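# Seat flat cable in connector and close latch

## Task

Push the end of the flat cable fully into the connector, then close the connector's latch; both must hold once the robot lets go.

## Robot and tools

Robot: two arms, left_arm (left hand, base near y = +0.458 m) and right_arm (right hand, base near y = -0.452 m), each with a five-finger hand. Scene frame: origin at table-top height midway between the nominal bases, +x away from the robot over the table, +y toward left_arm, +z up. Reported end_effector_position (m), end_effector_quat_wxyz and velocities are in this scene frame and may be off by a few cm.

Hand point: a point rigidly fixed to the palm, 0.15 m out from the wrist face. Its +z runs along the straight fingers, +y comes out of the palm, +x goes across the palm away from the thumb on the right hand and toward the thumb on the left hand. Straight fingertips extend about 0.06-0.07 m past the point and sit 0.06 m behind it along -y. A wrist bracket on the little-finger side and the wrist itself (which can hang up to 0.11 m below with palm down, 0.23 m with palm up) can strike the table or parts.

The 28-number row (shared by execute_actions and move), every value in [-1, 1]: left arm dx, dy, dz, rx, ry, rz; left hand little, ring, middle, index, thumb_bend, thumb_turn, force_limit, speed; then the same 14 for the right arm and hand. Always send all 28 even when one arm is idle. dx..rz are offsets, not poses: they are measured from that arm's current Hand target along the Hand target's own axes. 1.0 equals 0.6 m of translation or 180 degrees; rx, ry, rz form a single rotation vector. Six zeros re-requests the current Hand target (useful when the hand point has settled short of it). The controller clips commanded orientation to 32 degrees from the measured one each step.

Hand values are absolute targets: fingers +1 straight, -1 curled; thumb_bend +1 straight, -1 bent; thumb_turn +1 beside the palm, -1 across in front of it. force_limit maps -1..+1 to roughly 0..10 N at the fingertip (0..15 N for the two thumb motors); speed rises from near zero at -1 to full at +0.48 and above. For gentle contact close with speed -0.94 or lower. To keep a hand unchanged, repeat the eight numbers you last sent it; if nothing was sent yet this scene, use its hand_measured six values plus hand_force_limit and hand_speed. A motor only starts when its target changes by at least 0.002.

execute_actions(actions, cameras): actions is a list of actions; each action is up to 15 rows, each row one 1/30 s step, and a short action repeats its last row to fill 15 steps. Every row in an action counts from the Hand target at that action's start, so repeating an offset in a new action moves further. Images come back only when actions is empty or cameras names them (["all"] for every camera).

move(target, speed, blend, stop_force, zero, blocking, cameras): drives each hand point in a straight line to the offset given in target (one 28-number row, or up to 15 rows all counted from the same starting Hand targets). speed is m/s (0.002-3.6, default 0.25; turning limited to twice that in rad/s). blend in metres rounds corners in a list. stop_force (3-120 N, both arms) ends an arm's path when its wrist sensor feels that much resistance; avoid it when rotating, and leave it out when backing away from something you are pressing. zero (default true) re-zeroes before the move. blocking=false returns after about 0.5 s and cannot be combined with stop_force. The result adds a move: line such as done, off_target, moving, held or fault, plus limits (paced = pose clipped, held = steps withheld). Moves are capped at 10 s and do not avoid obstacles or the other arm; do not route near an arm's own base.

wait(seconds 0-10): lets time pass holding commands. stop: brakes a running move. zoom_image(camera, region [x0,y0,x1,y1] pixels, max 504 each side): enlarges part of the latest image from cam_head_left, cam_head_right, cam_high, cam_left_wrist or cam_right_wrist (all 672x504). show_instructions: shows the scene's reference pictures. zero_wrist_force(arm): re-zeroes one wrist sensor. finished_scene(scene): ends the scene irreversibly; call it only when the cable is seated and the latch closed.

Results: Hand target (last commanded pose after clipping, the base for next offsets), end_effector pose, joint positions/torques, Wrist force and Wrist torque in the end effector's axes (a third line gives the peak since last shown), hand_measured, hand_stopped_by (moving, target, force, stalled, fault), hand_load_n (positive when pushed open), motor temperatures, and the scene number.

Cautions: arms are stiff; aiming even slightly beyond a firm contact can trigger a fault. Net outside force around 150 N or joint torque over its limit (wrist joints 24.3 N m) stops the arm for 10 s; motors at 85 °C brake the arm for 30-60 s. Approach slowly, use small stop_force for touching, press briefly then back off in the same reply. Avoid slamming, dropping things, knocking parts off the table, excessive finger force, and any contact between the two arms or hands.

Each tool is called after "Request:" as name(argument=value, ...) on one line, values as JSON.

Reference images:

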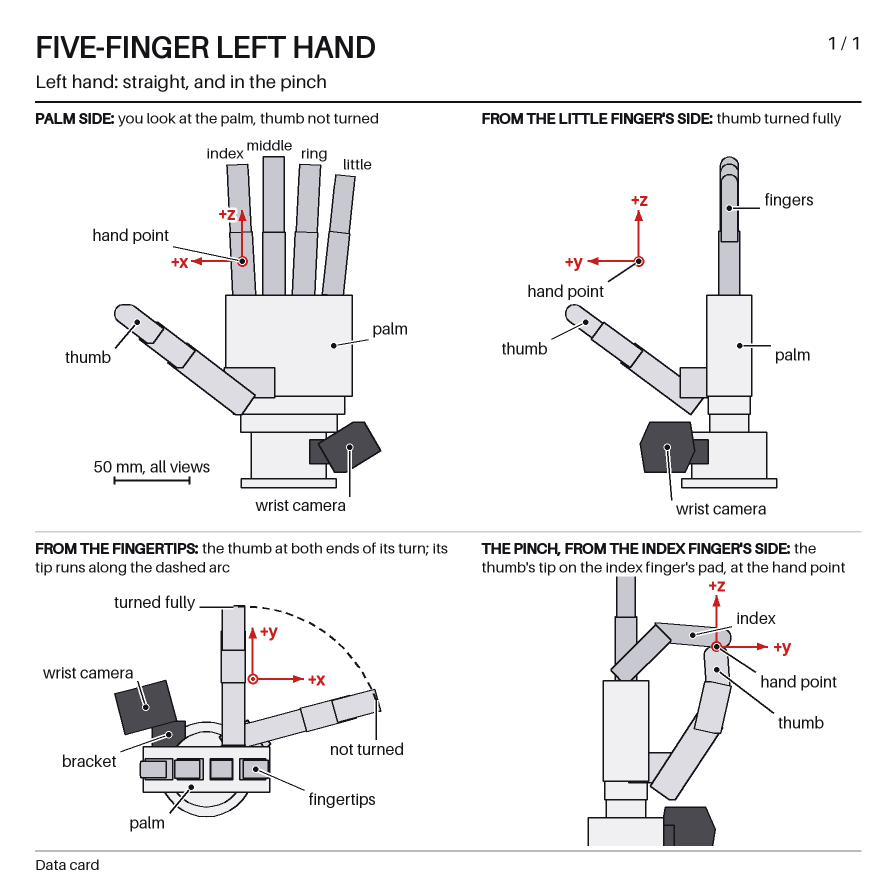

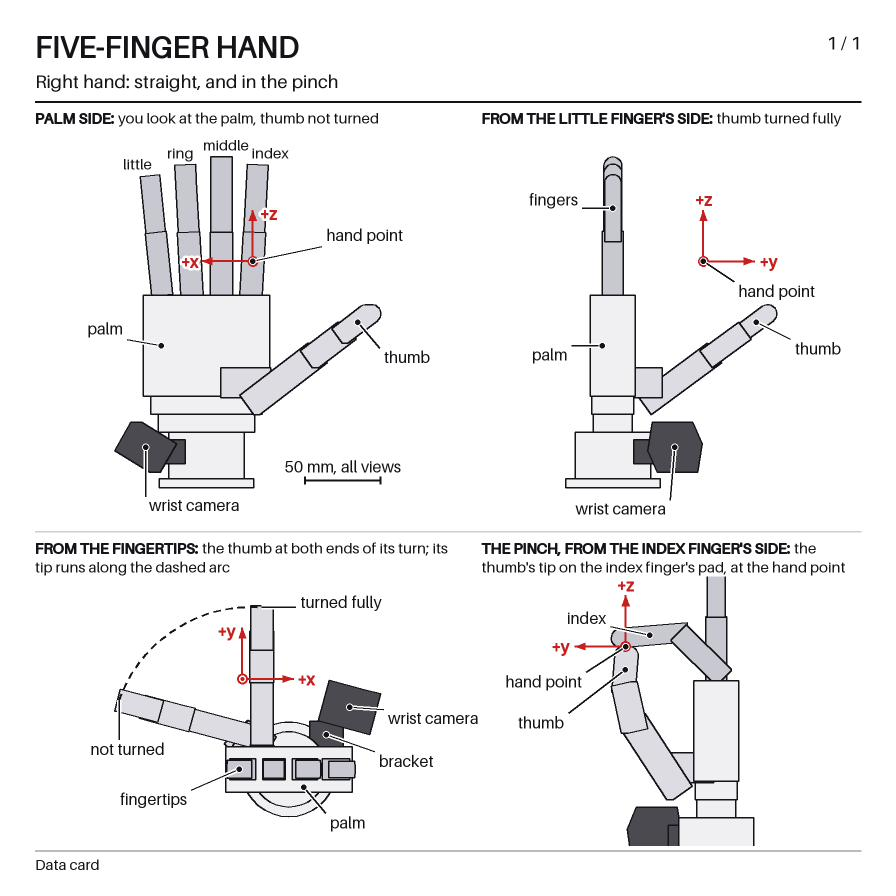

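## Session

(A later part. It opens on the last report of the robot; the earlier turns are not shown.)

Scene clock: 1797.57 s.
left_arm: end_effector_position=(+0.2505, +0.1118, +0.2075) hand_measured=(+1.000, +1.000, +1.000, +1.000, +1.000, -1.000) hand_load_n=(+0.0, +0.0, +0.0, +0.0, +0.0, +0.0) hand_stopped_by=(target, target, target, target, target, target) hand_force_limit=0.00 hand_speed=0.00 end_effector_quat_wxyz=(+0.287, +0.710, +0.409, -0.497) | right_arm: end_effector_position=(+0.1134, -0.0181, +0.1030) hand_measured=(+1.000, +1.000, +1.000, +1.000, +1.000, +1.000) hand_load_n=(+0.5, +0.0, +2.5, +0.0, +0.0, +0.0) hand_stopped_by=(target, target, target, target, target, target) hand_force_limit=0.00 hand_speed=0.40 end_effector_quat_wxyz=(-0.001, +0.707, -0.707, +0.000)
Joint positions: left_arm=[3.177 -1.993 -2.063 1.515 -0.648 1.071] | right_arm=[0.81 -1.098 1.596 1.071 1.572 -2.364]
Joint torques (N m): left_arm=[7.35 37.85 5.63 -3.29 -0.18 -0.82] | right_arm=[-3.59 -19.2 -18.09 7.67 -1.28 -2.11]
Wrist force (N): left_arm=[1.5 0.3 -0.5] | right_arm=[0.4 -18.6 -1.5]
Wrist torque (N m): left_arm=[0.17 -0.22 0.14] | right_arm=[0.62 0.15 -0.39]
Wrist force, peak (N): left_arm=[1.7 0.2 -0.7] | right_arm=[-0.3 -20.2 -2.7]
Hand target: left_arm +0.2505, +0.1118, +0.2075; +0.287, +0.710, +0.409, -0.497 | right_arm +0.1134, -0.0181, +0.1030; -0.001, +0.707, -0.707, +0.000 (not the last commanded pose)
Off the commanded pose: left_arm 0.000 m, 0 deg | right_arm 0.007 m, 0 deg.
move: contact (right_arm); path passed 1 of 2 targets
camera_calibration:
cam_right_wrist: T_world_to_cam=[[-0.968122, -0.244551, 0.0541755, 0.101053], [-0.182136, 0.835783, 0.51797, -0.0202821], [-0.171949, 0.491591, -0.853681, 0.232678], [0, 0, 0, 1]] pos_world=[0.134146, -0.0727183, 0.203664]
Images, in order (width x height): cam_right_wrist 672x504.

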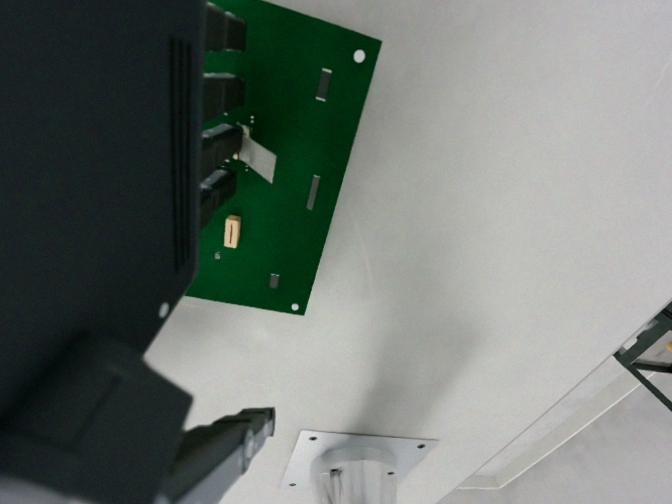

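Request:
move(target=[[0,0,0,0,0,0,1,1,1,1,1,-1,0,0,0,-0.0033,0,0,0,0,1,1,1,1,1,1,0,0.4],[0,0,0,0,0,0,1,1,1,1,1,-1,0,0,0,-0.0033,-0.0028,0,0,0,1,1,1,1,1,1,0,0.4]], speed=0.02, cameras=[])

Request:
move(target=[0,0,0,0,0,0,1,1,1,1,1,-1,0,0,0,0.0167,0,0,0,0,1,1,1,1,1,1,0,0.4], speed=0.004, stop_force=18, cameras=["cam_right_wrist"])

Request:
zoom_image(camera="cam_right_wrist", region=[215, 90, 285, 150])

Scene clock: 1813.17 s.
left_arm: end_effector_position=(+0.2505, +0.1118, +0.2075) hand_measured=(+1.000, +1.000, +1.000, +1.000, +1.000, -1.000) hand_load_n=(+0.0, +0.0, +0.0, +0.0, +0.0, +0.5) hand_stopped_by=(target, target, target, target, target, target) hand_force_limit=0.00 hand_speed=0.00 end_effector_quat_wxyz=(+0.287, +0.710, +0.409, -0.497) | right_arm: end_effector_position=(+0.1154, -0.0181, +0.1047) hand_measured=(+1.000, +1.000, +1.000, +1.000, +1.000, +1.000) hand_load_n=(+0.0, +0.0, +0.0, +0.0, +0.0, +0.0) hand_stopped_by=(target, target, target, target, target, target) hand_force_limit=0.00 hand_speed=0.40 end_effector_quat_wxyz=(-0.001, +0.707, -0.707, +0.000)
Joint positions: left_arm=[3.177 -1.993 -2.063 1.515 -0.648 1.071] | right_arm=[0.807 -1.098 1.59 1.076 1.572 -2.367]
Joint torques (N m): left_arm=[7.5 37.64 6.03 -3.2 -0.15 -1.08] | right_arm=[-3.55 -39.36 -13.69 0.71 -1.77 -0.35]
Wrist force (N): left_arm=[1.5 0.2 -0.4] | right_arm=[-0.1 0.3 -0.6]
Wrist torque (N m): left_arm=[0.15 -0.21 0.14] | right_arm=[0.19 0.15 0.17]
Wrist force, peak (N): left_arm=[1.8 0.2 -0.6] | right_arm=[0.5 -18.9 -2.0]
Hand target: left_arm +0.2505, +0.1118, +0.2075; +0.287, +0.710, +0.409, -0.497 | right_arm +0.1154, -0.0181, +0.1047; -0.001, +0.707, -0.707, +0.000
Off the commanded pose: left_arm 0.000 m, 0 deg | right_arm 0.000 m, 0 deg.
move: done
No camera images: "cameras" was empty.

Scene clock: 1815.13 s.
left_arm: end_effector_position=(+0.2505, +0.1118, +0.2075) hand_measured=(+1.000, +1.000, +1.000, +1.000, +1.000, -1.000) hand_load_n=(+0.0, +0.0, +0.0, +0.0, -0.5, +0.5) hand_stopped_by=(target, target, target, target, target, target) hand_force_limit=0.00 hand_speed=0.00 end_effector_quat_wxyz=(+0.287, +0.710, +0.409, -0.497) | right_arm: end_effector_position=(+0.1117, -0.0181, +0.1047) hand_measured=(+1.000, +1.000, +1.000, +1.000, +1.000, +1.000) hand_load_n=(+0.0, +0.0, +2.0, +0.0, +0.0, +0.0) hand_stopped_by=(target, target, target, target, target, target) hand_force_limit=0.00 hand_speed=0.40 end_effector_quat_wxyz=(-0.001, +0.707, -0.707, +0.000)
Joint positions: left_arm=[3.177 -1.993 -2.063 1.515 -0.648 1.071] | right_arm=[0.813 -1.102 1.597 1.073 1.572 -2.361]
Joint torques (N m): left_arm=[7.47 37.4 5.31 -3.29 -0.2 -0.92] | right_arm=[-4.17 -16.37 -17.77 6.46 -2.42 -2.02]
Wrist force (N): left_arm=[1.5 0.3 -0.7] | right_arm=[1.1 -16.2 -7.4]
Wrist torque (N m): left_arm=[0.19 -0.20 0.13] | right_arm=[0.94 0.30 -0.29]
Wrist force, peak (N): left_arm=[1.6 0.2 -0.9] | right_arm=[0.4 -18.2 -7.5]
Hand target: left_arm +0.2505, +0.1118, +0.2075; +0.287, +0.710, +0.409, -0.497 | right_arm +0.1117, -0.0181, +0.1047; -0.001, +0.707, -0.707, +0.000 (not the last commanded pose)
Off the commanded pose: left_arm 0.000 m, 0 deg | right_arm 0.006 m, 0 deg.
move: contact (right_arm)
camera_calibration:
cam_right_wrist: T_world_to_cam=[[-0.968137, -0.244517, 0.0540559, 0.0994404], [-0.182155, 0.835743, 0.518028, -0.0214664], [-0.171844, 0.491675, -0.853654, 0.233841], [0, 0, 0, 1]] pos_world=[0.132546, -0.0727185, 0.205364]
Images, in order (width x height): cam_right_wrist 672x504.

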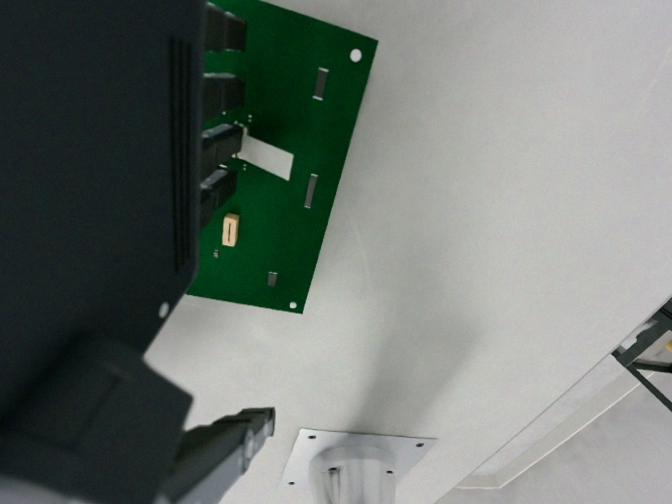

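Scaled by 7.200 from the camera's 672x504 image, which has a finer 960x720 frame.

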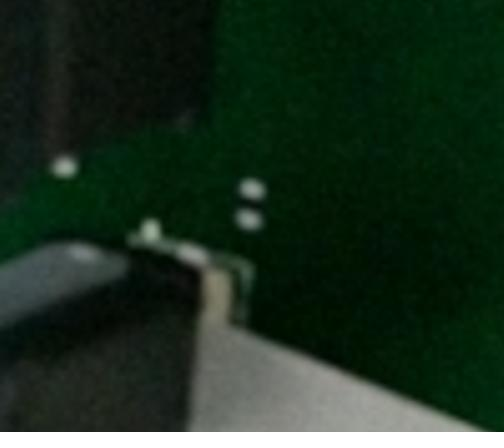

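Request:
move(target=[[0,0,0,0,0,0,1,1,1,1,1,-1,0,0,0,-0.0083,0,0,0,0,1,1,1,1,1,1,0,0.4],[0,0,0,0,0,0,1,1,1,1,1,-1,0,0,0,-0.03,-0.02,0,0,0,1,1,1,1,1,1,0,0.4],[0,0,0,0,0,0,1,1,1,1,1,-1,0,0,0,-0.03,-0.13,0,0,0,1,1,1,1,1,1,0,0.4]], speed=0.06, blend=[0.001,0.005,0], cameras=["cam_right_wrist"])

Request:
zoom_image(camera="cam_right_wrist", region=[250, 100, 310, 155])

Scene clock: 1824.20 s.
left_arm: end_effector_position=(+0.2505, +0.1118, +0.2075) hand_measured=(+1.000, +1.000, +1.000, +1.000, +1.000, -1.000) hand_load_n=(+0.0, +0.0, +0.0, +0.0, +0.0, +0.5) hand_stopped_by=(target, target, target, target, target, target) hand_force_limit=0.00 hand_speed=0.00 end_effector_quat_wxyz=(+0.287, +0.710, +0.409, -0.497) | right_arm: end_effector_position=(+0.1296, -0.0181, +0.1828) hand_measured=(+1.000, +1.000, +1.000, +1.000, +1.000, +1.000) hand_load_n=(+0.0, +0.0, +0.0, +0.0, +0.0, +0.0) hand_stopped_by=(target, target, target, target, target, target) hand_force_limit=0.00 hand_speed=0.40 end_effector_quat_wxyz=(-0.001, +0.707, -0.707, +0.000)
Joint positions: left_arm=[3.177 -1.993 -2.063 1.515 -0.648 1.071] | right_arm=[0.785 -1.154 1.458 1.264 1.572 -2.389]
Joint torques (N m): left_arm=[7.6 37.58 5.36 -3.18 -0.18 -1] | right_arm=[9.9 -19.73 -9.1 -0.11 2.17 1.93]
Wrist force (N): left_arm=[1.4 0.2 -0.5] | right_arm=[0.0 0.5 -0.4]
Wrist torque (N m): left_arm=[0.15 -0.20 0.13] | right_arm=[0.19 0.11 0.02]
Wrist force, peak (N): left_arm=[1.7 0.3 -0.9] | right_arm=[1.1 -16.5 -8.3]
Hand target: left_arm +0.2505, +0.1118, +0.2075; +0.287, +0.710, +0.409, -0.497 | right_arm +0.1295, -0.0181, +0.1827; -0.001, +0.707, -0.707, +0.000
Off the commanded pose: left_arm 0.000 m, 0 deg | right_arm 0.000 m, 0 deg.
move: done
camera_calibration:
cam_right_wrist: T_world_to_cam=[[-0.96815, -0.244521, 0.0538087, 0.112499], [-0.182263, 0.835663, 0.518119, -0.0586142], [-0.171657, 0.491809, -0.853614, 0.30359], [0, 0, 0, 1]] pos_world=[0.150346, -0.0728184, 0.283465]
Images, in order (width x height): cam_right_wrist 672x504.

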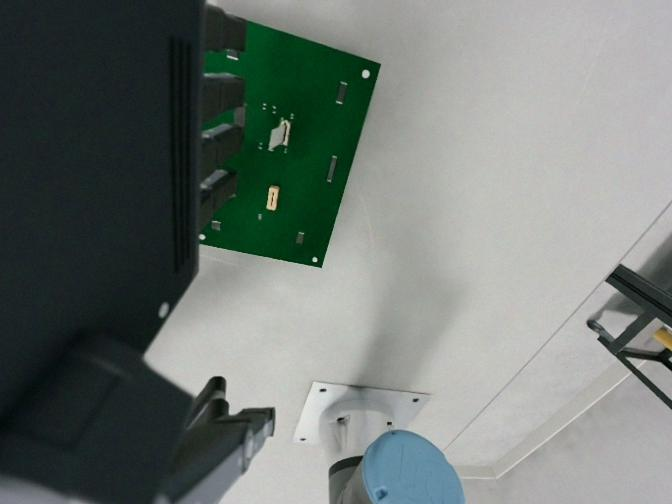

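Scaled by 8.400 from the camera's 672x504 image, which has a finer 960x720 frame.

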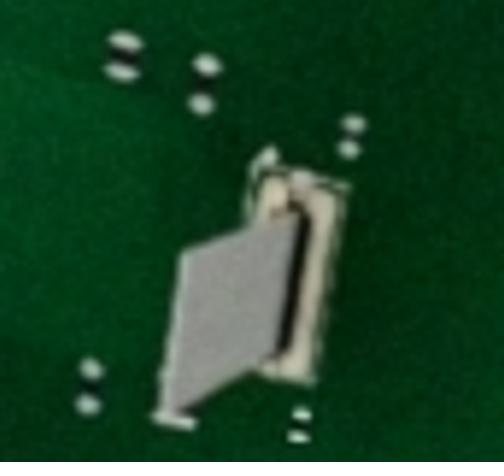

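Request:
wait(seconds=0.5, cameras=["cam_right_wrist"])

Request:
zoom_image(camera="cam_right_wrist", region=[265, 112, 300, 157])

Scene clock: 1828.90 s.
left_arm: end_effector_position=(+0.2505, +0.1118, +0.2075) hand_measured=(+1.000, +1.000, +1.000, +1.000, +1.000, -1.000) hand_load_n=(+0.0, +0.0, +0.0, +0.0, +0.0, +0.0) hand_stopped_by=(target, target, target, target, target, target) hand_force_limit=0.00 hand_speed=0.00 end_effector_quat_wxyz=(+0.287, +0.710, +0.409, -0.497) | right_arm: end_effector_position=(+0.1295, -0.0181, +0.1827) hand_measured=(+1.000, +1.000, +1.000, +1.000, +1.000, +1.000) hand_load_n=(+0.0, +0.0, +0.0, +0.0, +0.0, +0.0) hand_stopped_by=(target, target, target, target, target, target) hand_force_limit=0.00 hand_speed=0.40 end_effector_quat_wxyz=(-0.001, +0.707, -0.707, +0.000)
Joint positions: left_arm=[3.177 -1.993 -2.063 1.515 -0.648 1.071] | right_arm=[0.785 -1.153 1.458 1.264 1.572 -2.389]
Joint torques (N m): left_arm=[8.01 37.31 6.04 -3.15 -0.11 -1.02] | right_arm=[7.67 -20.25 -8.15 3.78 1.92 1.18]
Wrist force (N): left_arm=[1.7 0.1 -0.3] | right_arm=[0.0 0.5 -0.4]
Wrist torque (N m): left_arm=[0.13 -0.23 0.15] | right_arm=[0.18 0.10 0.03]
Wrist force, peak (N): left_arm=[1.9 0.3 -0.8] | right_arm=[0.1 0.9 -0.7]
Hand target: left_arm +0.2505, +0.1118, +0.2075; +0.287, +0.710, +0.409, -0.497 | right_arm +0.1295, -0.0181, +0.1827; -0.001, +0.707, -0.707, +0.000
Off the commanded pose: left_arm 0.000 m, 0 deg | right_arm 0.000 m, 0 deg.
wait: 0.50 s; at rest from the start
camera_calibration:
cam_right_wrist: T_world_to_cam=[[-0.968137, -0.244517, 0.0540559, 0.112432], [-0.182155, 0.835743, 0.518028, -0.0585466], [-0.171844, 0.491675, -0.853654, 0.303534], [0, 0, 0, 1]] pos_world=[0.150346, -0.0728185, 0.283364]
Images, in order (width x height): cam_right_wrist 672x504.

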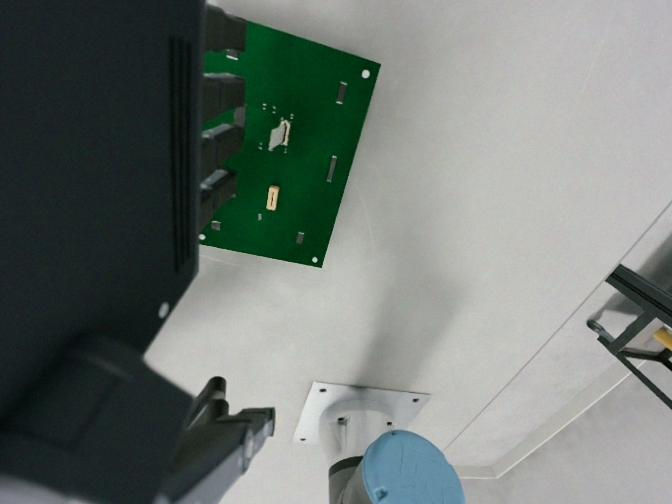

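Scaled by 11.200 from the camera's 672x504 image, which has a finer 960x720 frame.

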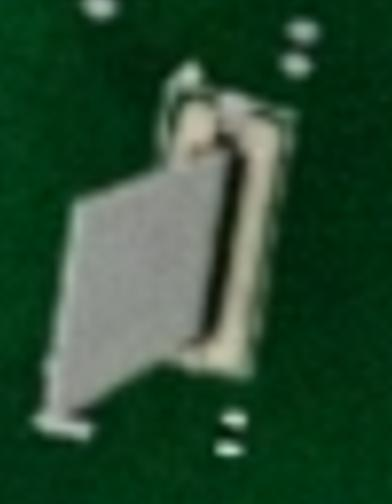

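Request:
move(target=[0,0,0,0,0,0,1,1,1,1,1,-1,0,0,0.1032,0.0492,0.0212,0.3542,0.0095,0.0380,1,1,1,1,1,1,0,0.4], cameras=[])

Request:
move(target=[[0,0,0,0,0,0,1,1,1,1,1,-1,0,0,-0.0593,0.1263,0.1552,0,0,0,1,1,1,1,1,1,0,0.4],[0,0,0,0,0,0,1,1,1,1,1,-1,0,0,-0.0961,0.1393,0.2193,0,0,0,1,1,1,1,1,1,0,0.4]], blend=[0.01,0], speed=0.15, cameras=["cam_right_wrist"])

Request:
zoom_image(camera="cam_right_wrist", region=[350, 212, 400, 280])

Scene clock: 1855.93 s.
left_arm: end_effector_position=(+0.2505, +0.1118, +0.2075) hand_measured=(+1.000, +1.000, +1.000, +1.000, +1.000, -1.000) hand_load_n=(+0.0, +0.0, +0.0, +0.0, +0.0, +0.0) hand_stopped_by=(target, target, target, target, target, target) hand_force_limit=0.00 hand_speed=0.00 end_effector_quat_wxyz=(+0.287, +0.710, +0.409, -0.497) | right_arm: end_effector_position=(+0.1000, -0.0801, +0.1698) hand_measured=(+1.000, +1.000, +1.000, +1.000, +1.000, +1.000) hand_load_n=(+0.0, +0.0, +0.0, +0.0, +0.0, +0.0) hand_stopped_by=(target, target, target, target, target, target) hand_force_limit=0.00 hand_speed=0.40 end_effector_quat_wxyz=(+0.364, -0.559, +0.639, -0.384)
Joint positions: left_arm=[3.177 -1.993 -2.063 1.515 -0.648 1.071] | right_arm=[1.378 -1.323 1.905 0.726 2.668 -1.823]
Joint torques (N m): left_arm=[7.19 37.43 5.98 -3.21 -0.03 -0.95] | right_arm=[-2.7 -35.39 -18.68 0.34 3.44 -0.62]
Wrist force (N): left_arm=[1.5 0.1 -0.6] | right_arm=[0.0 0.1 -0.8]
Wrist torque (N m): left_arm=[0.14 -0.21 0.15] | right_arm=[0.05 0.07 0.04]
Wrist force, peak (N): left_arm=[1.8 0.1 -0.7] | right_arm=[0.5 0.7 -1.2]
Hand target: left_arm +0.2505, +0.1118, +0.2075; +0.287, +0.710, +0.409, -0.497 | right_arm +0.1000, -0.0800, +0.1699; +0.364, -0.558, +0.639, -0.384
Off the commanded pose: left_arm 0.000 m, 0 deg | right_arm 0.000 m, 0 deg.
move: done
No camera images: "cameras" was empty.

Scene clock: 1857.53 s.
left_arm: end_effector_position=(+0.2505, +0.1118, +0.2075) hand_measured=(+1.000, +1.000, +1.000, +1.000, +1.000, -1.000) hand_load_n=(+0.0, +0.0, +0.0, +0.0, +0.0, +0.5) hand_stopped_by=(target, target, target, target, target, target) hand_force_limit=0.00 hand_speed=0.00 end_effector_quat_wxyz=(+0.287, +0.710, +0.409, -0.497) | right_arm: end_effector_position=(+0.1877, -0.0269, +0.0390) hand_measured=(+1.000, +1.000, +1.000, +1.000, +1.000, +1.000) hand_load_n=(+0.0, -0.5, +0.0, +0.0, +0.0, +0.0) hand_stopped_by=(target, target, target, target, target, target) hand_force_limit=0.00 hand_speed=0.40 end_effector_quat_wxyz=(+0.364, -0.558, +0.639, -0.384)
Joint positions: left_arm=[3.177 -1.993 -2.063 1.515 -0.648 1.071] | right_arm=[1.194 -1.08 1.881 0.204 2.593 -2.169]
Joint torques (N m): left_arm=[7.04 37.54 6.62 -3.11 -0.16 -1.07] | right_arm=[4.19 -36.83 -8.29 1.91 3.25 -0.11]
Wrist force (N): left_arm=[1.5 0.1 -0.6] | right_arm=[0.2 0.1 -0.7]
Wrist torque (N m): left_arm=[0.16 -0.21 0.15] | right_arm=[0.04 0.02 -0.15]
Wrist force, peak (N): left_arm=[1.8 0.2 -0.5] | right_arm=[0.3 -0.9 -1.8]
Hand target: left_arm +0.2505, +0.1118, +0.2075; +0.287, +0.710, +0.409, -0.497 | right_arm +0.1878, -0.0269, +0.0391; +0.364, -0.558, +0.639, -0.384
Off the commanded pose: left_arm 0.000 m, 0 deg | right_arm 0.000 m, 0 deg.
move: done
camera_calibration:
cam_right_wrist: T_world_to_cam=[[-0.498238, -0.158902, -0.852355, 0.123811], [-0.448455, 0.888583, 0.0964859, 0.101704], [0.742056, 0.430315, -0.513986, 0.00872567], [0, 0, 0, 1]] pos_world=[0.100822, -0.074453, 0.100203]
Images, in order (width x height): cam_right_wrist 672x504.

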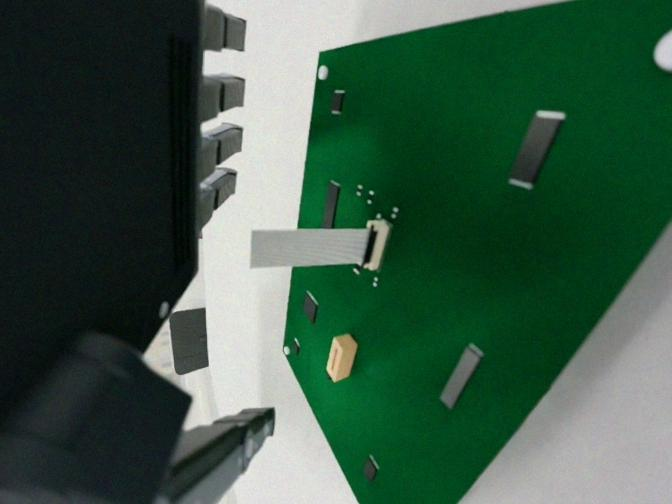

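Scaled by 7.412 from the camera's 672x504 image, which has a finer 960x720 frame.

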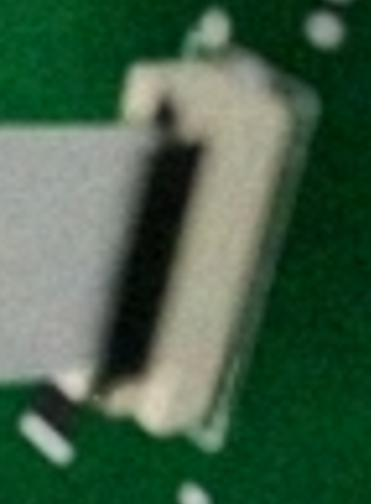

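Request:
move(target=[0,0,0,0,0,0,1,1,1,1,1,-1,0,0,-0.0475,-0.0347,0.0741,0,0,0,1,1,1,1,1,1,0,0.4], speed=0.06, stop_force=6, cameras=["cam_right_wrist"])

Scene clock: 1893.37 s.
left_arm: end_effector_position=(+0.2505, +0.1118, +0.2075) hand_measured=(+1.000, +1.000, +1.000, +1.000, +1.000, -1.000) hand_load_n=(+0.0, +0.0, +0.0, +0.5, +0.0, +0.5) hand_stopped_by=(target, target, target, target, target, target) hand_force_limit=0.00 hand_speed=0.00 end_effector_quat_wxyz=(+0.287, +0.710, +0.409, -0.497) | right_arm: end_effector_position=(+0.2397, -0.0040, +0.0392) hand_measured=(+1.000, +1.000, +1.000, +1.000, +1.000, +1.000) hand_load_n=(+0.0, +0.0, +0.0, +0.0, +0.0, +0.0) hand_stopped_by=(target, target, target, target, target, target) hand_force_limit=0.00 hand_speed=0.40 end_effector_quat_wxyz=(+0.364, -0.558, +0.639, -0.384)
Joint positions: left_arm=[3.177 -1.993 -2.063 1.515 -0.648 1.071] | right_arm=[1.104 -1.052 1.8 0.144 2.54 -2.304]
Joint torques (N m): left_arm=[7.7 37.2 6.22 -3.07 -0.04 -0.99] | right_arm=[9.41 -44.62 -4.77 3.4 3.13 1.32]
Wrist force (N): left_arm=[1.6 0.3 -0.4] | right_arm=[0.0 -0.2 -0.5]
Wrist torque (N m): left_arm=[0.16 -0.23 0.15] | right_arm=[-0.02 0.05 -0.18]
Wrist force, peak (N): left_arm=[1.8 0.1 -0.9] | right_arm=[0.5 0.6 -1.2]
Hand target: left_arm +0.2505, +0.1118, +0.2075; +0.287, +0.710, +0.409, -0.497 | right_arm +0.2397, -0.0040, +0.0392; +0.364, -0.558, +0.639, -0.384
Off the commanded pose: left_arm 0.000 m, 0 deg | right_arm 0.000 m, 0 deg.
move: done
camera_calibration:
cam_right_wrist: T_world_to_cam=[[-0.498205, -0.158939, -0.852367, 0.153473], [-0.448545, 0.888536, 0.0964897, 0.104622], [0.742023, 0.430397, -0.513964, -0.0395315], [0, 0, 0, 1]] pos_world=[0.152722, -0.0515529, 0.100403]
Images, in order (width x height): cam_right_wrist 672x504.

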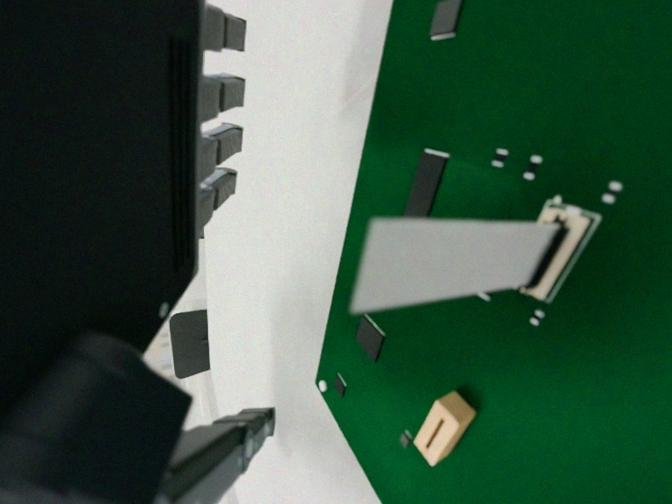

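Excellent, much closer.

Request:
zoom_image(camera="cam_right_wrist", region=[505, 190, 615, 310])

Request:
zoom_image(camera="cam_right_wrist", region=[530, 190, 590, 250])

Request:
zoom_image(camera="cam_right_wrist", region=[510, 250, 570, 310])

Scaled by 4.200 from the camera's 672x504 image, which has a finer 960x720 frame.

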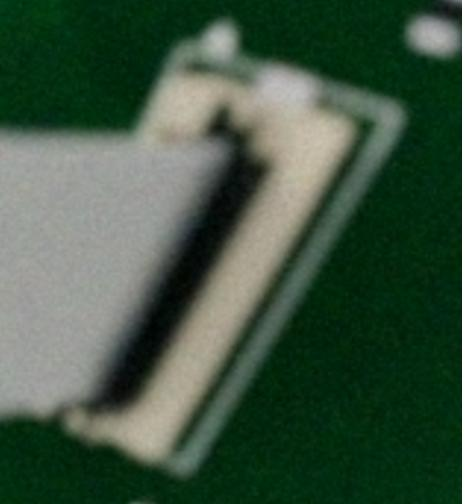

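Scaled by 8.400 from the camera's 672x504 image, which has a finer 960x720 frame.

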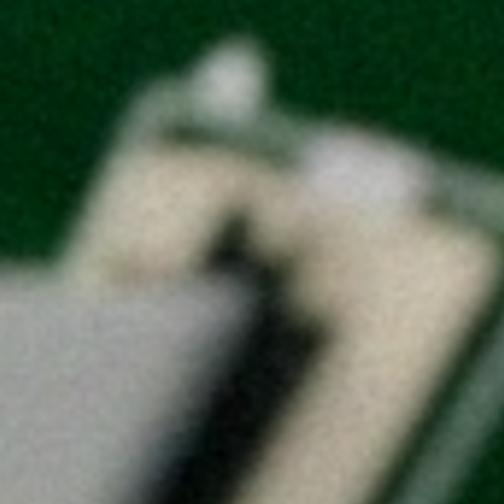

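Scaled by 8.400 from the camera's 672x504 image, which has a finer 960x720 frame.

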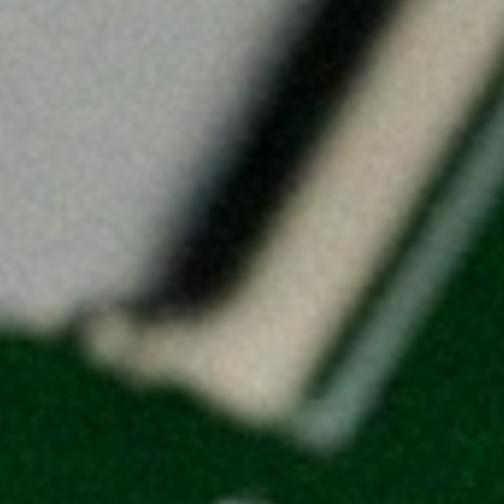

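Request:
execute_actions(actions=[], cameras=["cam_right_wrist"])

Request:
zoom_image(camera="cam_right_wrist", region=[480, 170, 640, 330])

Scene clock: 1922.60 s.
left_arm: end_effector_position=(+0.2505, +0.1118, +0.2075) hand_measured=(+1.000, +1.000, +1.000, +1.000, +1.000, -1.000) hand_load_n=(+0.0, -0.5, +0.0, +0.0, +0.0, +0.5) hand_stopped_by=(target, target, target, target, target, target) hand_force_limit=0.00 hand_speed=0.00 end_effector_quat_wxyz=(+0.287, +0.710, +0.409, -0.497) | right_arm: end_effector_position=(+0.2397, -0.0040, +0.0392) hand_measured=(+1.000, +1.000, +1.000, +1.000, +1.000, +1.000) hand_load_n=(+0.0, +0.0, +0.0, +0.0, +0.0, +0.0) hand_stopped_by=(target, target, target, target, target, target) hand_force_limit=0.00 hand_speed=0.40 end_effector_quat_wxyz=(+0.364, -0.558, +0.639, -0.384)
Joint positions: left_arm=[3.177 -1.993 -2.063 1.515 -0.648 1.071] | right_arm=[1.104 -1.052 1.8 0.144 2.54 -2.304]
Joint velocities: within noise
Joint torques (N m): left_arm=[7.83 37.23 6.43 -3.06 -0.04 -1.04] | right_arm=[9.48 -43.99 -4.54 3.46 3.09 -0.58]
Motor temperatures (°C): left_arm=[32 31 35 38 41 33] | right_arm=[32 32 33 38 38 41]
Wrist force (N): left_arm=[1.5 0.2 -0.7] | right_arm=[0.1 -0.2 -0.4]
Wrist torque (N m): left_arm=[0.17 -0.21 0.14] | right_arm=[-0.03 0.04 -0.18]
Wrist force, peak (N): left_arm=[1.7 0.3 -0.7] | right_arm=[0.0 -0.2 -0.9]
Hand target: left_arm +0.2505, +0.1118, +0.2075; +0.287, +0.710, +0.409, -0.497 | right_arm +0.2397, -0.0040, +0.0392; +0.364, -0.558, +0.639, -0.384
Off the commanded pose: left_arm 0.000 m, 0 deg | right_arm 0.000 m, 0 deg.
camera_calibration:
cam_right_wrist: T_world_to_cam=[[-0.498205, -0.158939, -0.852367, 0.153473], [-0.448545, 0.888536, 0.0964897, 0.104622], [0.742023, 0.430397, -0.513964, -0.0395315], [0, 0, 0, 1]] pos_world=[0.152722, -0.0515529, 0.100403]
Images, in order (width x height): cam_right_wrist 672x504.

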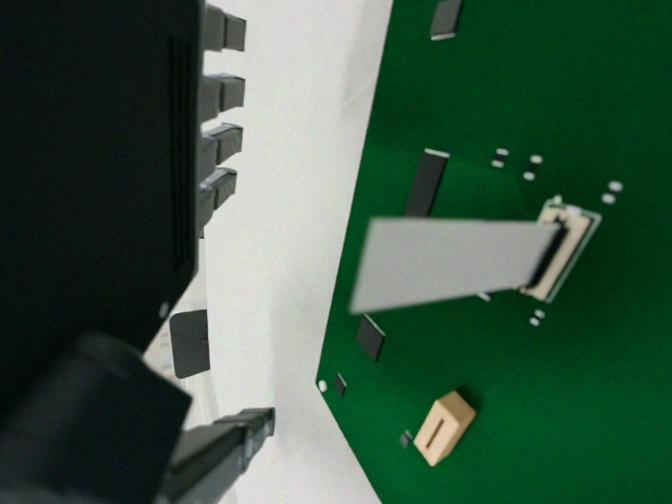

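Scaled by 3.150 from the camera's 672x504 image, which has a finer 960x720 frame.

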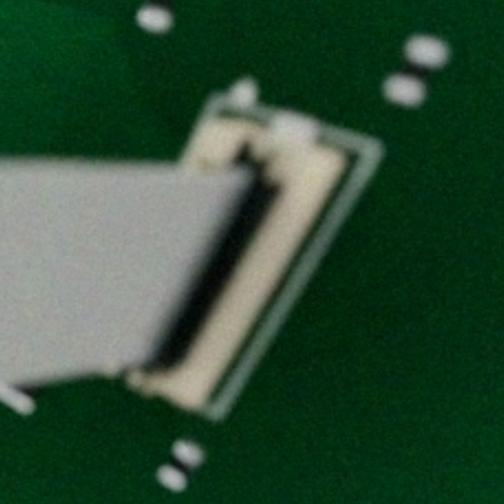

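Request:
move(target=[0,0,0,0,0,0,1,1,1,1,1,-1,0,0,0.0007,0.0179,0.0088,0,0,0,1,1,1,1,1,1,0,0.4], speed=0.05, stop_force=8, cameras=["cam_right_wrist"])

Request:
zoom_image(camera="cam_right_wrist", region=[480, 170, 620, 310])

Scene clock: 2006.87 s.
left_arm: end_effector_position=(+0.2505, +0.1118, +0.2075) hand_measured=(+1.000, +1.000, +1.000, +1.000, +1.000, -1.000) hand_load_n=(+0.0, +0.0, +0.0, +0.0, +0.0, +0.0) hand_stopped_by=(target, target, target, target, target, target) hand_force_limit=0.00 hand_speed=0.00 end_effector_quat_wxyz=(+0.287, +0.710, +0.409, -0.497) | right_arm: end_effector_position=(+0.2397, -0.0040, +0.0272) hand_measured=(+1.000, +1.000, +1.000, +1.000, +1.000, +1.000) hand_load_n=(+0.0, +0.0, +0.0, +0.0, +0.0, +0.0) hand_stopped_by=(target, target, target, target, target, target) hand_force_limit=0.00 hand_speed=0.40 end_effector_quat_wxyz=(+0.364, -0.558, +0.639, -0.384)
Joint positions: left_arm=[3.177 -1.993 -2.063 1.515 -0.648 1.071] | right_arm=[1.104 -1.032 1.807 0.117 2.54 -2.304]
Joint torques (N m): left_arm=[7.24 37.81 6.58 -3.03 -0.16 -1.03] | right_arm=[8.28 -44.91 -21.46 3.38 2.83 2.01]
Wrist force (N): left_arm=[1.4 0.1 -0.4] | right_arm=[0.0 -0.2 -0.6]
Wrist torque (N m): left_arm=[0.14 -0.20 0.14] | right_arm=[-0.01 0.04 -0.18]
Wrist force, peak (N): left_arm=[1.7 -0.1 -0.9] | right_arm=[-0.2 -0.6 -0.7]
Hand target: left_arm +0.2505, +0.1118, +0.2075; +0.287, +0.710, +0.409, -0.497 | right_arm +0.2397, -0.0040, +0.0272; +0.364, -0.558, +0.639, -0.384
Off the commanded pose: left_arm 0.000 m, 0 deg | right_arm 0.000 m, 0 deg.
move: done
camera_calibration:
cam_right_wrist: T_world_to_cam=[[-0.498205, -0.158939, -0.852367, 0.143245], [-0.448545, 0.888536, 0.0964897, 0.105779], [0.742023, 0.430397, -0.513964, -0.0456991], [0, 0, 0, 1]] pos_world=[0.152722, -0.0515529, 0.088403]
Images, in order (width x height): cam_right_wrist 672x504.

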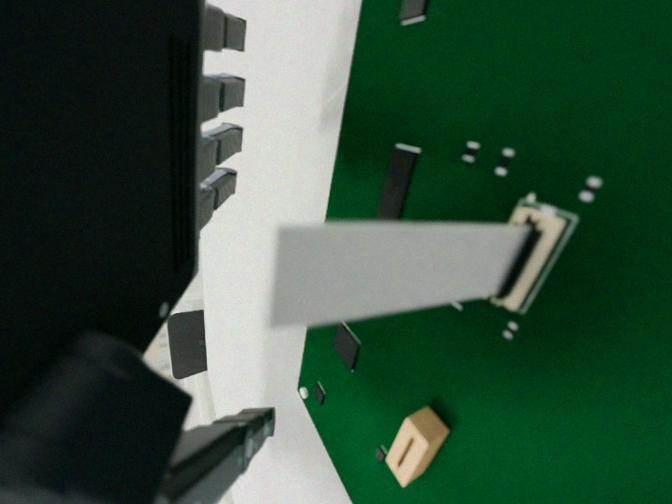

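Scaled by 3.600 from the camera's 672x504 image, which has a finer 960x720 frame.

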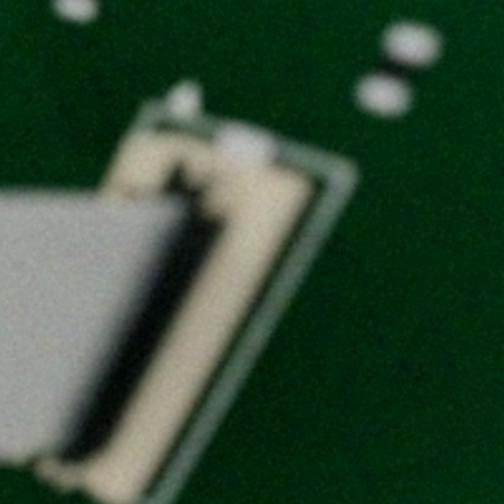

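Request:
move(target=[[0,0,0,0,0,0,1,1,1,1,1,-1,0,0,0.0469,0.0170,-0.0828,0,0,0,1,1,1,1,1,1,0,0.4],[0,0,0,0,0,0,1,1,1,1,1,-1,0,0,0.143,-0.1223,-0.3021,0,0,0,1,1,1,1,1,1,0,0.4],[0,0,0,0,0,0,1,1,1,1,1,-1,0,0,0.1000,-0.1041,-0.3731,-0.2709,-0.014,-0.0356,1,1,1,1,1,1,0,0.4]], blend=[0.01,0.02,0], speed=0.25)

Request:
move(target=[0,0,0,0,0,0,1,1,1,1,1,-1,0,0,-0.0533,-0.0146,0.1420,0,0,0,1,1,1,1,1,1,0,0.4], speed=0.15)

Scene clock: 2022.13 s.
left_arm: end_effector_position=(+0.2505, +0.1118, +0.2075) hand_measured=(+1.000, +1.000, +1.000, +1.000, +1.000, -1.000) hand_load_n=(+0.0, +0.0, +0.0, +0.0, +0.0, +0.5) hand_stopped_by=(target, target, target, target, target, target) hand_force_limit=0.00 hand_speed=0.00 end_effector_quat_wxyz=(+0.287, +0.710, +0.409, -0.497) | right_arm: end_effector_position=(+0.0602, -0.0500, +0.1796) hand_measured=(+1.000, +1.000, +1.000, +1.000, +1.000, +1.000) hand_load_n=(+0.0, +0.0, +0.0, +0.0, +0.0, +0.0) hand_stopped_by=(target, target, target, target, target, target) hand_force_limit=0.00 hand_speed=0.40 end_effector_quat_wxyz=(-0.093, +0.701, -0.701, +0.093)
Joint positions: left_arm=[3.177 -1.993 -2.063 1.515 -0.648 1.071] | right_arm=[0.988 -1.365 1.693 1.087 1.786 -2.203]
Joint torques (N m): left_arm=[7.36 37.33 6.67 -2.92 0.02 -1.03] | right_arm=[4.42 -36.1 -8.16 0.66 -0.56 1.15]
Wrist force (N): left_arm=[1.6 0.2 -0.6] | right_arm=[0.3 0.4 -0.8]
Wrist torque (N m): left_arm=[0.17 -0.23 0.14] | right_arm=[0.16 0.06 -0.06]
Wrist force, peak (N): left_arm=[1.8 0.2 -0.6] | right_arm=[0.7 2.2 -1.0]
Hand target: left_arm +0.2505, +0.1118, +0.2075; +0.287, +0.710, +0.409, -0.497 | right_arm +0.0601, -0.0500, +0.1797; -0.093, +0.701, -0.701, +0.093
Off the commanded pose: left_arm 0.000 m, 0 deg | right_arm 0.000 m, 0 deg.
move: done

Scene clock: 2023.20 s.
left_arm: end_effector_position=(+0.2505, +0.1118, +0.2075) hand_measured=(+1.000, +1.000, +1.000, +1.000, +1.000, -1.000) hand_load_n=(+0.0, +0.0, +0.0, +0.0, +0.0, +0.5) hand_stopped_by=(target, target, target, target, target, target) hand_force_limit=0.00 hand_speed=0.00 end_effector_quat_wxyz=(+0.287, +0.710, +0.409, -0.497) | right_arm: end_effector_position=(+0.0909, -0.0180, +0.0998) hand_measured=(+1.000, +1.000, +1.000, +1.000, +1.000, +1.000) hand_load_n=(+0.0, +0.0, +0.0, +0.0, +0.0, +0.0) hand_stopped_by=(target, target, target, target, target, target) hand_force_limit=0.00 hand_speed=0.40 end_effector_quat_wxyz=(-0.093, +0.701, -0.701, +0.093)
Joint positions: left_arm=[3.177 -1.993 -2.063 1.515 -0.648 1.071] | right_arm=[0.972 -1.199 1.692 0.919 1.783 -2.219]
Joint torques (N m): left_arm=[7.64 37.23 6.35 -2.95 0.05 -1.04] | right_arm=[6.69 -32.01 -5.99 2.73 -0.74 2.12]
Wrist force (N): left_arm=[1.4 0.3 -0.6] | right_arm=[0.2 0.3 -0.9]
Wrist torque (N m): left_arm=[0.18 -0.19 0.13] | right_arm=[0.14 0.09 0.15]
Wrist force, peak (N): left_arm=[1.7 0.3 -0.6] | right_arm=[0.4 0.5 -1.9]
Hand target: left_arm +0.2505, +0.1118, +0.2075; +0.287, +0.710, +0.409, -0.497 | right_arm +0.0908, -0.0180, +0.0997; -0.093, +0.701, -0.701, +0.093
Off the commanded pose: left_arm 0.000 m, 0 deg | right_arm 0.000 m, 0 deg.
move: done

Request:
move(target=[0,0,0,0,0,0,1,1,1,1,1,-1,0,0,0,0.00764,0.0285,0,0,0,1,1,1,1,1,1,0,0.4], speed=0.01, stop_force=3)

Request:
move(target=[[0,0,0,0,0,0,1,1,1,1,1,-1,0,0,0,-0.0013,-0.00483,0,0,0,1,1,1,1,1,1,0,0.4],[0,0,0,0,0,0,1,1,1,1,1,-1,0,0,0,-0.00452,-0.00397,0,0,0,1,1,1,1,1,1,0,0.4]], speed=0.03)

Request:
move(target=[0,0,0,0,0,0,1,1,1,1,1,-1,0,0,0,0.00345,0.01288,0,0,0,1,1,1,1,1,1,0,0.4], speed=0.005, stop_force=3)

Request:
move(target=[[0,0,0,0,0,0,1,1,1,1,1,-1,0,0,0,-0.0013,-0.00483,0,0,0,1,1,1,1,1,1,0,0.4],[0,0,0,0,0,0,1,1,1,1,1,-1,0,0,0,-0.00452,-0.00397,0,0,0,1,1,1,1,1,1,0,0.4]], speed=0.03)

Request:
move(target=[0,0,0,0,0,0,1,1,1,1,1,-1,0,0,0,0.00345,0.01288,0,0,0,1,1,1,1,1,1,0,0.4], speed=0.005, stop_force=3)

Scene clock: 2038.67 s.
left_arm: end_effector_position=(+0.2505, +0.1118, +0.2075) hand_measured=(+1.000, +1.000, +1.000, +1.000, +1.000, -1.000) hand_load_n=(+0.0, +0.0, +0.0, +0.0, +0.0, +0.5) hand_stopped_by=(target, target, target, target, target, target) hand_force_limit=0.00 hand_speed=0.00 end_effector_quat_wxyz=(+0.287, +0.710, +0.409, -0.497) | right_arm: end_effector_position=(+0.0908, -0.0180, +0.0864) hand_measured=(+1.000, +1.000, +1.000, +1.000, +1.000, +1.000) hand_load_n=(+0.0, +0.0, -0.5, +0.0, +0.0, +0.0) hand_stopped_by=(target, target, target, target, target, target) hand_force_limit=0.00 hand_speed=0.40 end_effector_quat_wxyz=(-0.093, +0.701, -0.701, +0.093)
Joint positions: left_arm=[3.177 -1.993 -2.063 1.515 -0.648 1.071] | right_arm=[0.972 -1.184 1.709 0.887 1.783 -2.219]
Joint torques (N m): left_arm=[6.87 37.57 6.89 -2.89 0.06 -0.95] | right_arm=[2.1 -40.13 -22.74 3.69 2.11 -0.96]
Wrist force (N): left_arm=[1.5 0.1 -0.6] | right_arm=[0.0 1.0 -3.7]
Wrist torque (N m): left_arm=[0.15 -0.21 0.15] | right_arm=[0.31 0.20 0.12]
Wrist force, peak (N): left_arm=[1.8 0.2 -0.6] | right_arm=[-0.2 -0.2 -9.4]
Hand target: left_arm +0.2505, +0.1118, +0.2075; +0.287, +0.710, +0.409, -0.497 | right_arm +0.0908, -0.0180, +0.0864; -0.093, +0.701, -0.701, +0.093 (not the last commanded pose)
Off the commanded pose: left_arm 0.000 m, 0 deg | right_arm 0.004 m, 0 deg.
move: contact (right_arm)

Scene clock: 2039.57 s.
left_arm: end_effector_position=(+0.2505, +0.1118, +0.2075) hand_measured=(+1.000, +1.000, +1.000, +1.000, +1.000, -1.000) hand_load_n=(+0.0, +0.0, +0.0, +0.0, +0.0, +0.5) hand_stopped_by=(target, target, target, target, target, target) hand_force_limit=0.00 hand_speed=0.00 end_effector_quat_wxyz=(+0.287, +0.710, +0.409, -0.497) | right_arm: end_effector_position=(+0.0929, -0.0180, +0.0895) hand_measured=(+1.000, +1.000, +1.000, +1.000, +1.000, +1.000) hand_load_n=(+0.0, +0.0, -0.5, +0.0, +0.0, +0.0) hand_stopped_by=(target, target, target, target, target, target) hand_force_limit=0.00 hand_speed=0.40 end_effector_quat_wxyz=(-0.094, +0.701, -0.701, +0.093)
Joint positions: left_arm=[3.177 -1.993 -2.063 1.515 -0.648 1.071] | right_arm=[0.968 -1.186 1.703 0.894 1.782 -2.223]
Joint torques (N m): left_arm=[7.09 37.16 6.71 -2.91 0.05 -1.04] | right_arm=[5.34 -17.84 -10.83 0.16 -1.49 1.73]
Wrist force (N): left_arm=[1.6 0.2 -0.5] | right_arm=[0.2 1.1 -0.8]
Wrist torque (N m): left_arm=[0.16 -0.23 0.14] | right_arm=[0.13 0.10 0.18]
Wrist force, peak (N): left_arm=[1.8 0.2 -0.6] | right_arm=[0.1 0.7 -3.8]
Hand target: left_arm +0.2505, +0.1118, +0.2075; +0.287, +0.710, +0.409, -0.497 | right_arm +0.0928, -0.0180, +0.0895; -0.093, +0.701, -0.701, +0.093
Off the commanded pose: left_arm 0.000 m, 0 deg | right_arm 0.000 m, 0 deg.
move: done

Scene clock: 2041.07 s.
left_arm: end_effector_position=(+0.2505, +0.1118, +0.2075) hand_measured=(+1.000, +1.000, +1.000, +1.000, +1.000, -1.000) hand_load_n=(+0.0, +0.0, +0.0, +0.0, +0.0, +0.5) hand_stopped_by=(target, target, target, target, target, target) hand_force_limit=0.00 hand_speed=0.00 end_effector_quat_wxyz=(+0.287, +0.710, +0.409, -0.497) | right_arm: end_effector_position=(+0.0928, -0.0180, +0.0874) hand_measured=(+1.000, +1.000, +1.000, +1.000, +1.000, +1.000) hand_load_n=(-0.5, +0.0, -0.5, +0.0, +0.0, +0.0) hand_stopped_by=(target, target, target, target, target, target) hand_force_limit=0.00 hand_speed=0.40 end_effector_quat_wxyz=(-0.093, +0.701, -0.701, +0.093)
Joint positions: left_arm=[3.177 -1.993 -2.063 1.515 -0.648 1.071] | right_arm=[0.968 -1.183 1.705 0.889 1.782 -2.223]
Joint torques (N m): left_arm=[7.06 37.29 6.72 -2.9 -0.05 -1.05] | right_arm=[4.92 -40.51 -22.83 3.71 -1.16 1.93]
Wrist force (N): left_arm=[1.8 0.2 -0.6] | right_arm=[-0.1 0.8 -3.7]
Wrist torque (N m): left_arm=[0.17 -0.26 0.16] | right_arm=[0.25 0.18 0.07]
Wrist force, peak (N): left_arm=[1.8 0.0 -0.6] | right_arm=[0.0 0.0 -5.2]
Hand target: left_arm +0.2505, +0.1118, +0.2075; +0.287, +0.710, +0.409, -0.497 | right_arm +0.0928, -0.0180, +0.0874; -0.093, +0.701, -0.701, +0.093 (not the last commanded pose)
Off the commanded pose: left_arm 0.000 m, 0 deg | right_arm 0.006 m, 0 deg.
move: contact (right_arm)

Scene clock: 2041.97 s.
left_arm: end_effector_position=(+0.2505, +0.1118, +0.2075) hand_measured=(+1.000, +1.000, +1.000, +1.000, +1.000, -1.000) hand_load_n=(+0.0, +0.0, +0.0, +0.0, +0.0, +0.5) hand_stopped_by=(target, target, target, target, target, target) hand_force_limit=0.00 hand_speed=0.00 end_effector_quat_wxyz=(+0.287, +0.710, +0.409, -0.497) | right_arm: end_effector_position=(+0.0949, -0.0180, +0.0905) hand_measured=(+1.000, +1.000, +1.000, +1.000, +1.000, +1.000) hand_load_n=(+0.0, +0.0, -1.5, +0.0, +0.0, +0.0) hand_stopped_by=(target, target, target, target, target, target) hand_force_limit=0.00 hand_speed=0.40 end_effector_quat_wxyz=(-0.094, +0.701, -0.701, +0.093)
Joint positions: left_arm=[3.177 -1.993 -2.063 1.515 -0.648 1.071] | right_arm=[0.964 -1.186 1.7 0.896 1.781 -2.227]
Joint torques (N m): left_arm=[6.97 37.19 6.58 -2.94 -0.03 -0.97] | right_arm=[4.89 -18.02 -10.82 0.02 -0.73 1.68]
Wrist force (N): left_arm=[1.4 0.1 -0.6] | right_arm=[0.1 1.4 -1.2]
Wrist torque (N m): left_arm=[0.15 -0.20 0.14] | right_arm=[0.14 0.07 0.18]
Wrist force, peak (N): left_arm=[1.8 0.2 -0.8] | right_arm=[0.0 1.3 -3.3]
Hand target: left_arm +0.2505, +0.1118, +0.2075; +0.287, +0.710, +0.409, -0.497 | right_arm +0.0948, -0.0180, +0.0904; -0.093, +0.701, -0.701, +0.093
Off the commanded pose: left_arm 0.000 m, 0 deg | right_arm 0.000 m, 0 deg.
move: done

Scene clock: 2043.40 s.
left_arm: end_effector_position=(+0.2505, +0.1118, +0.2075) hand_measured=(+1.000, +1.000, +1.000, +1.000, +1.000, -1.000) hand_load_n=(+0.0, +0.0, +0.0, +0.0, +0.0, +0.5) hand_stopped_by=(target, target, target, target, target, target) hand_force_limit=0.00 hand_speed=0.00 end_effector_quat_wxyz=(+0.287, +0.710, +0.409, -0.497) | right_arm: end_effector_position=(+0.0949, -0.0180, +0.0887) hand_measured=(+1.000, +1.000, +1.000, +1.000, +1.000, +1.000) hand_load_n=(+0.0, +0.0, +0.0, +0.0, +0.0, +0.0) hand_stopped_by=(target, target, target, target, target, target) hand_force_limit=0.00 hand_speed=0.40 end_effector_quat_wxyz=(-0.093, +0.701, -0.701, +0.093)
Joint positions: left_arm=[3.177 -1.993 -2.063 1.515 -0.648 1.071] | right_arm=[0.964 -1.184 1.702 0.892 1.781 -2.227]
Joint torques (N m): left_arm=[7.14 37.04 6.87 -2.91 -0.11 -1.1] | right_arm=[5.33 -40.22 -22.33 3.75 0.96 1.96]
Wrist force (N): left_arm=[1.3 0.1 -0.8] | right_arm=[0.2 0.4 -3.7]
Wrist torque (N m): left_arm=[0.16 -0.19 0.13] | right_arm=[0.33 0.14 0.09]
Wrist force, peak (N): left_arm=[1.8 0.3 -0.6] | right_arm=[-0.1 -0.7 -4.4]
Hand target: left_arm +0.2505, +0.1118, +0.2075; +0.287, +0.710, +0.409, -0.497 | right_arm +0.0949, -0.0180, +0.0887; -0.093, +0.701, -0.701, +0.093 (not the last commanded pose)
Off the commanded pose: left_arm 0.000 m, 0 deg | right_arm 0.006 m, 0 deg.
move: contact (right_arm)


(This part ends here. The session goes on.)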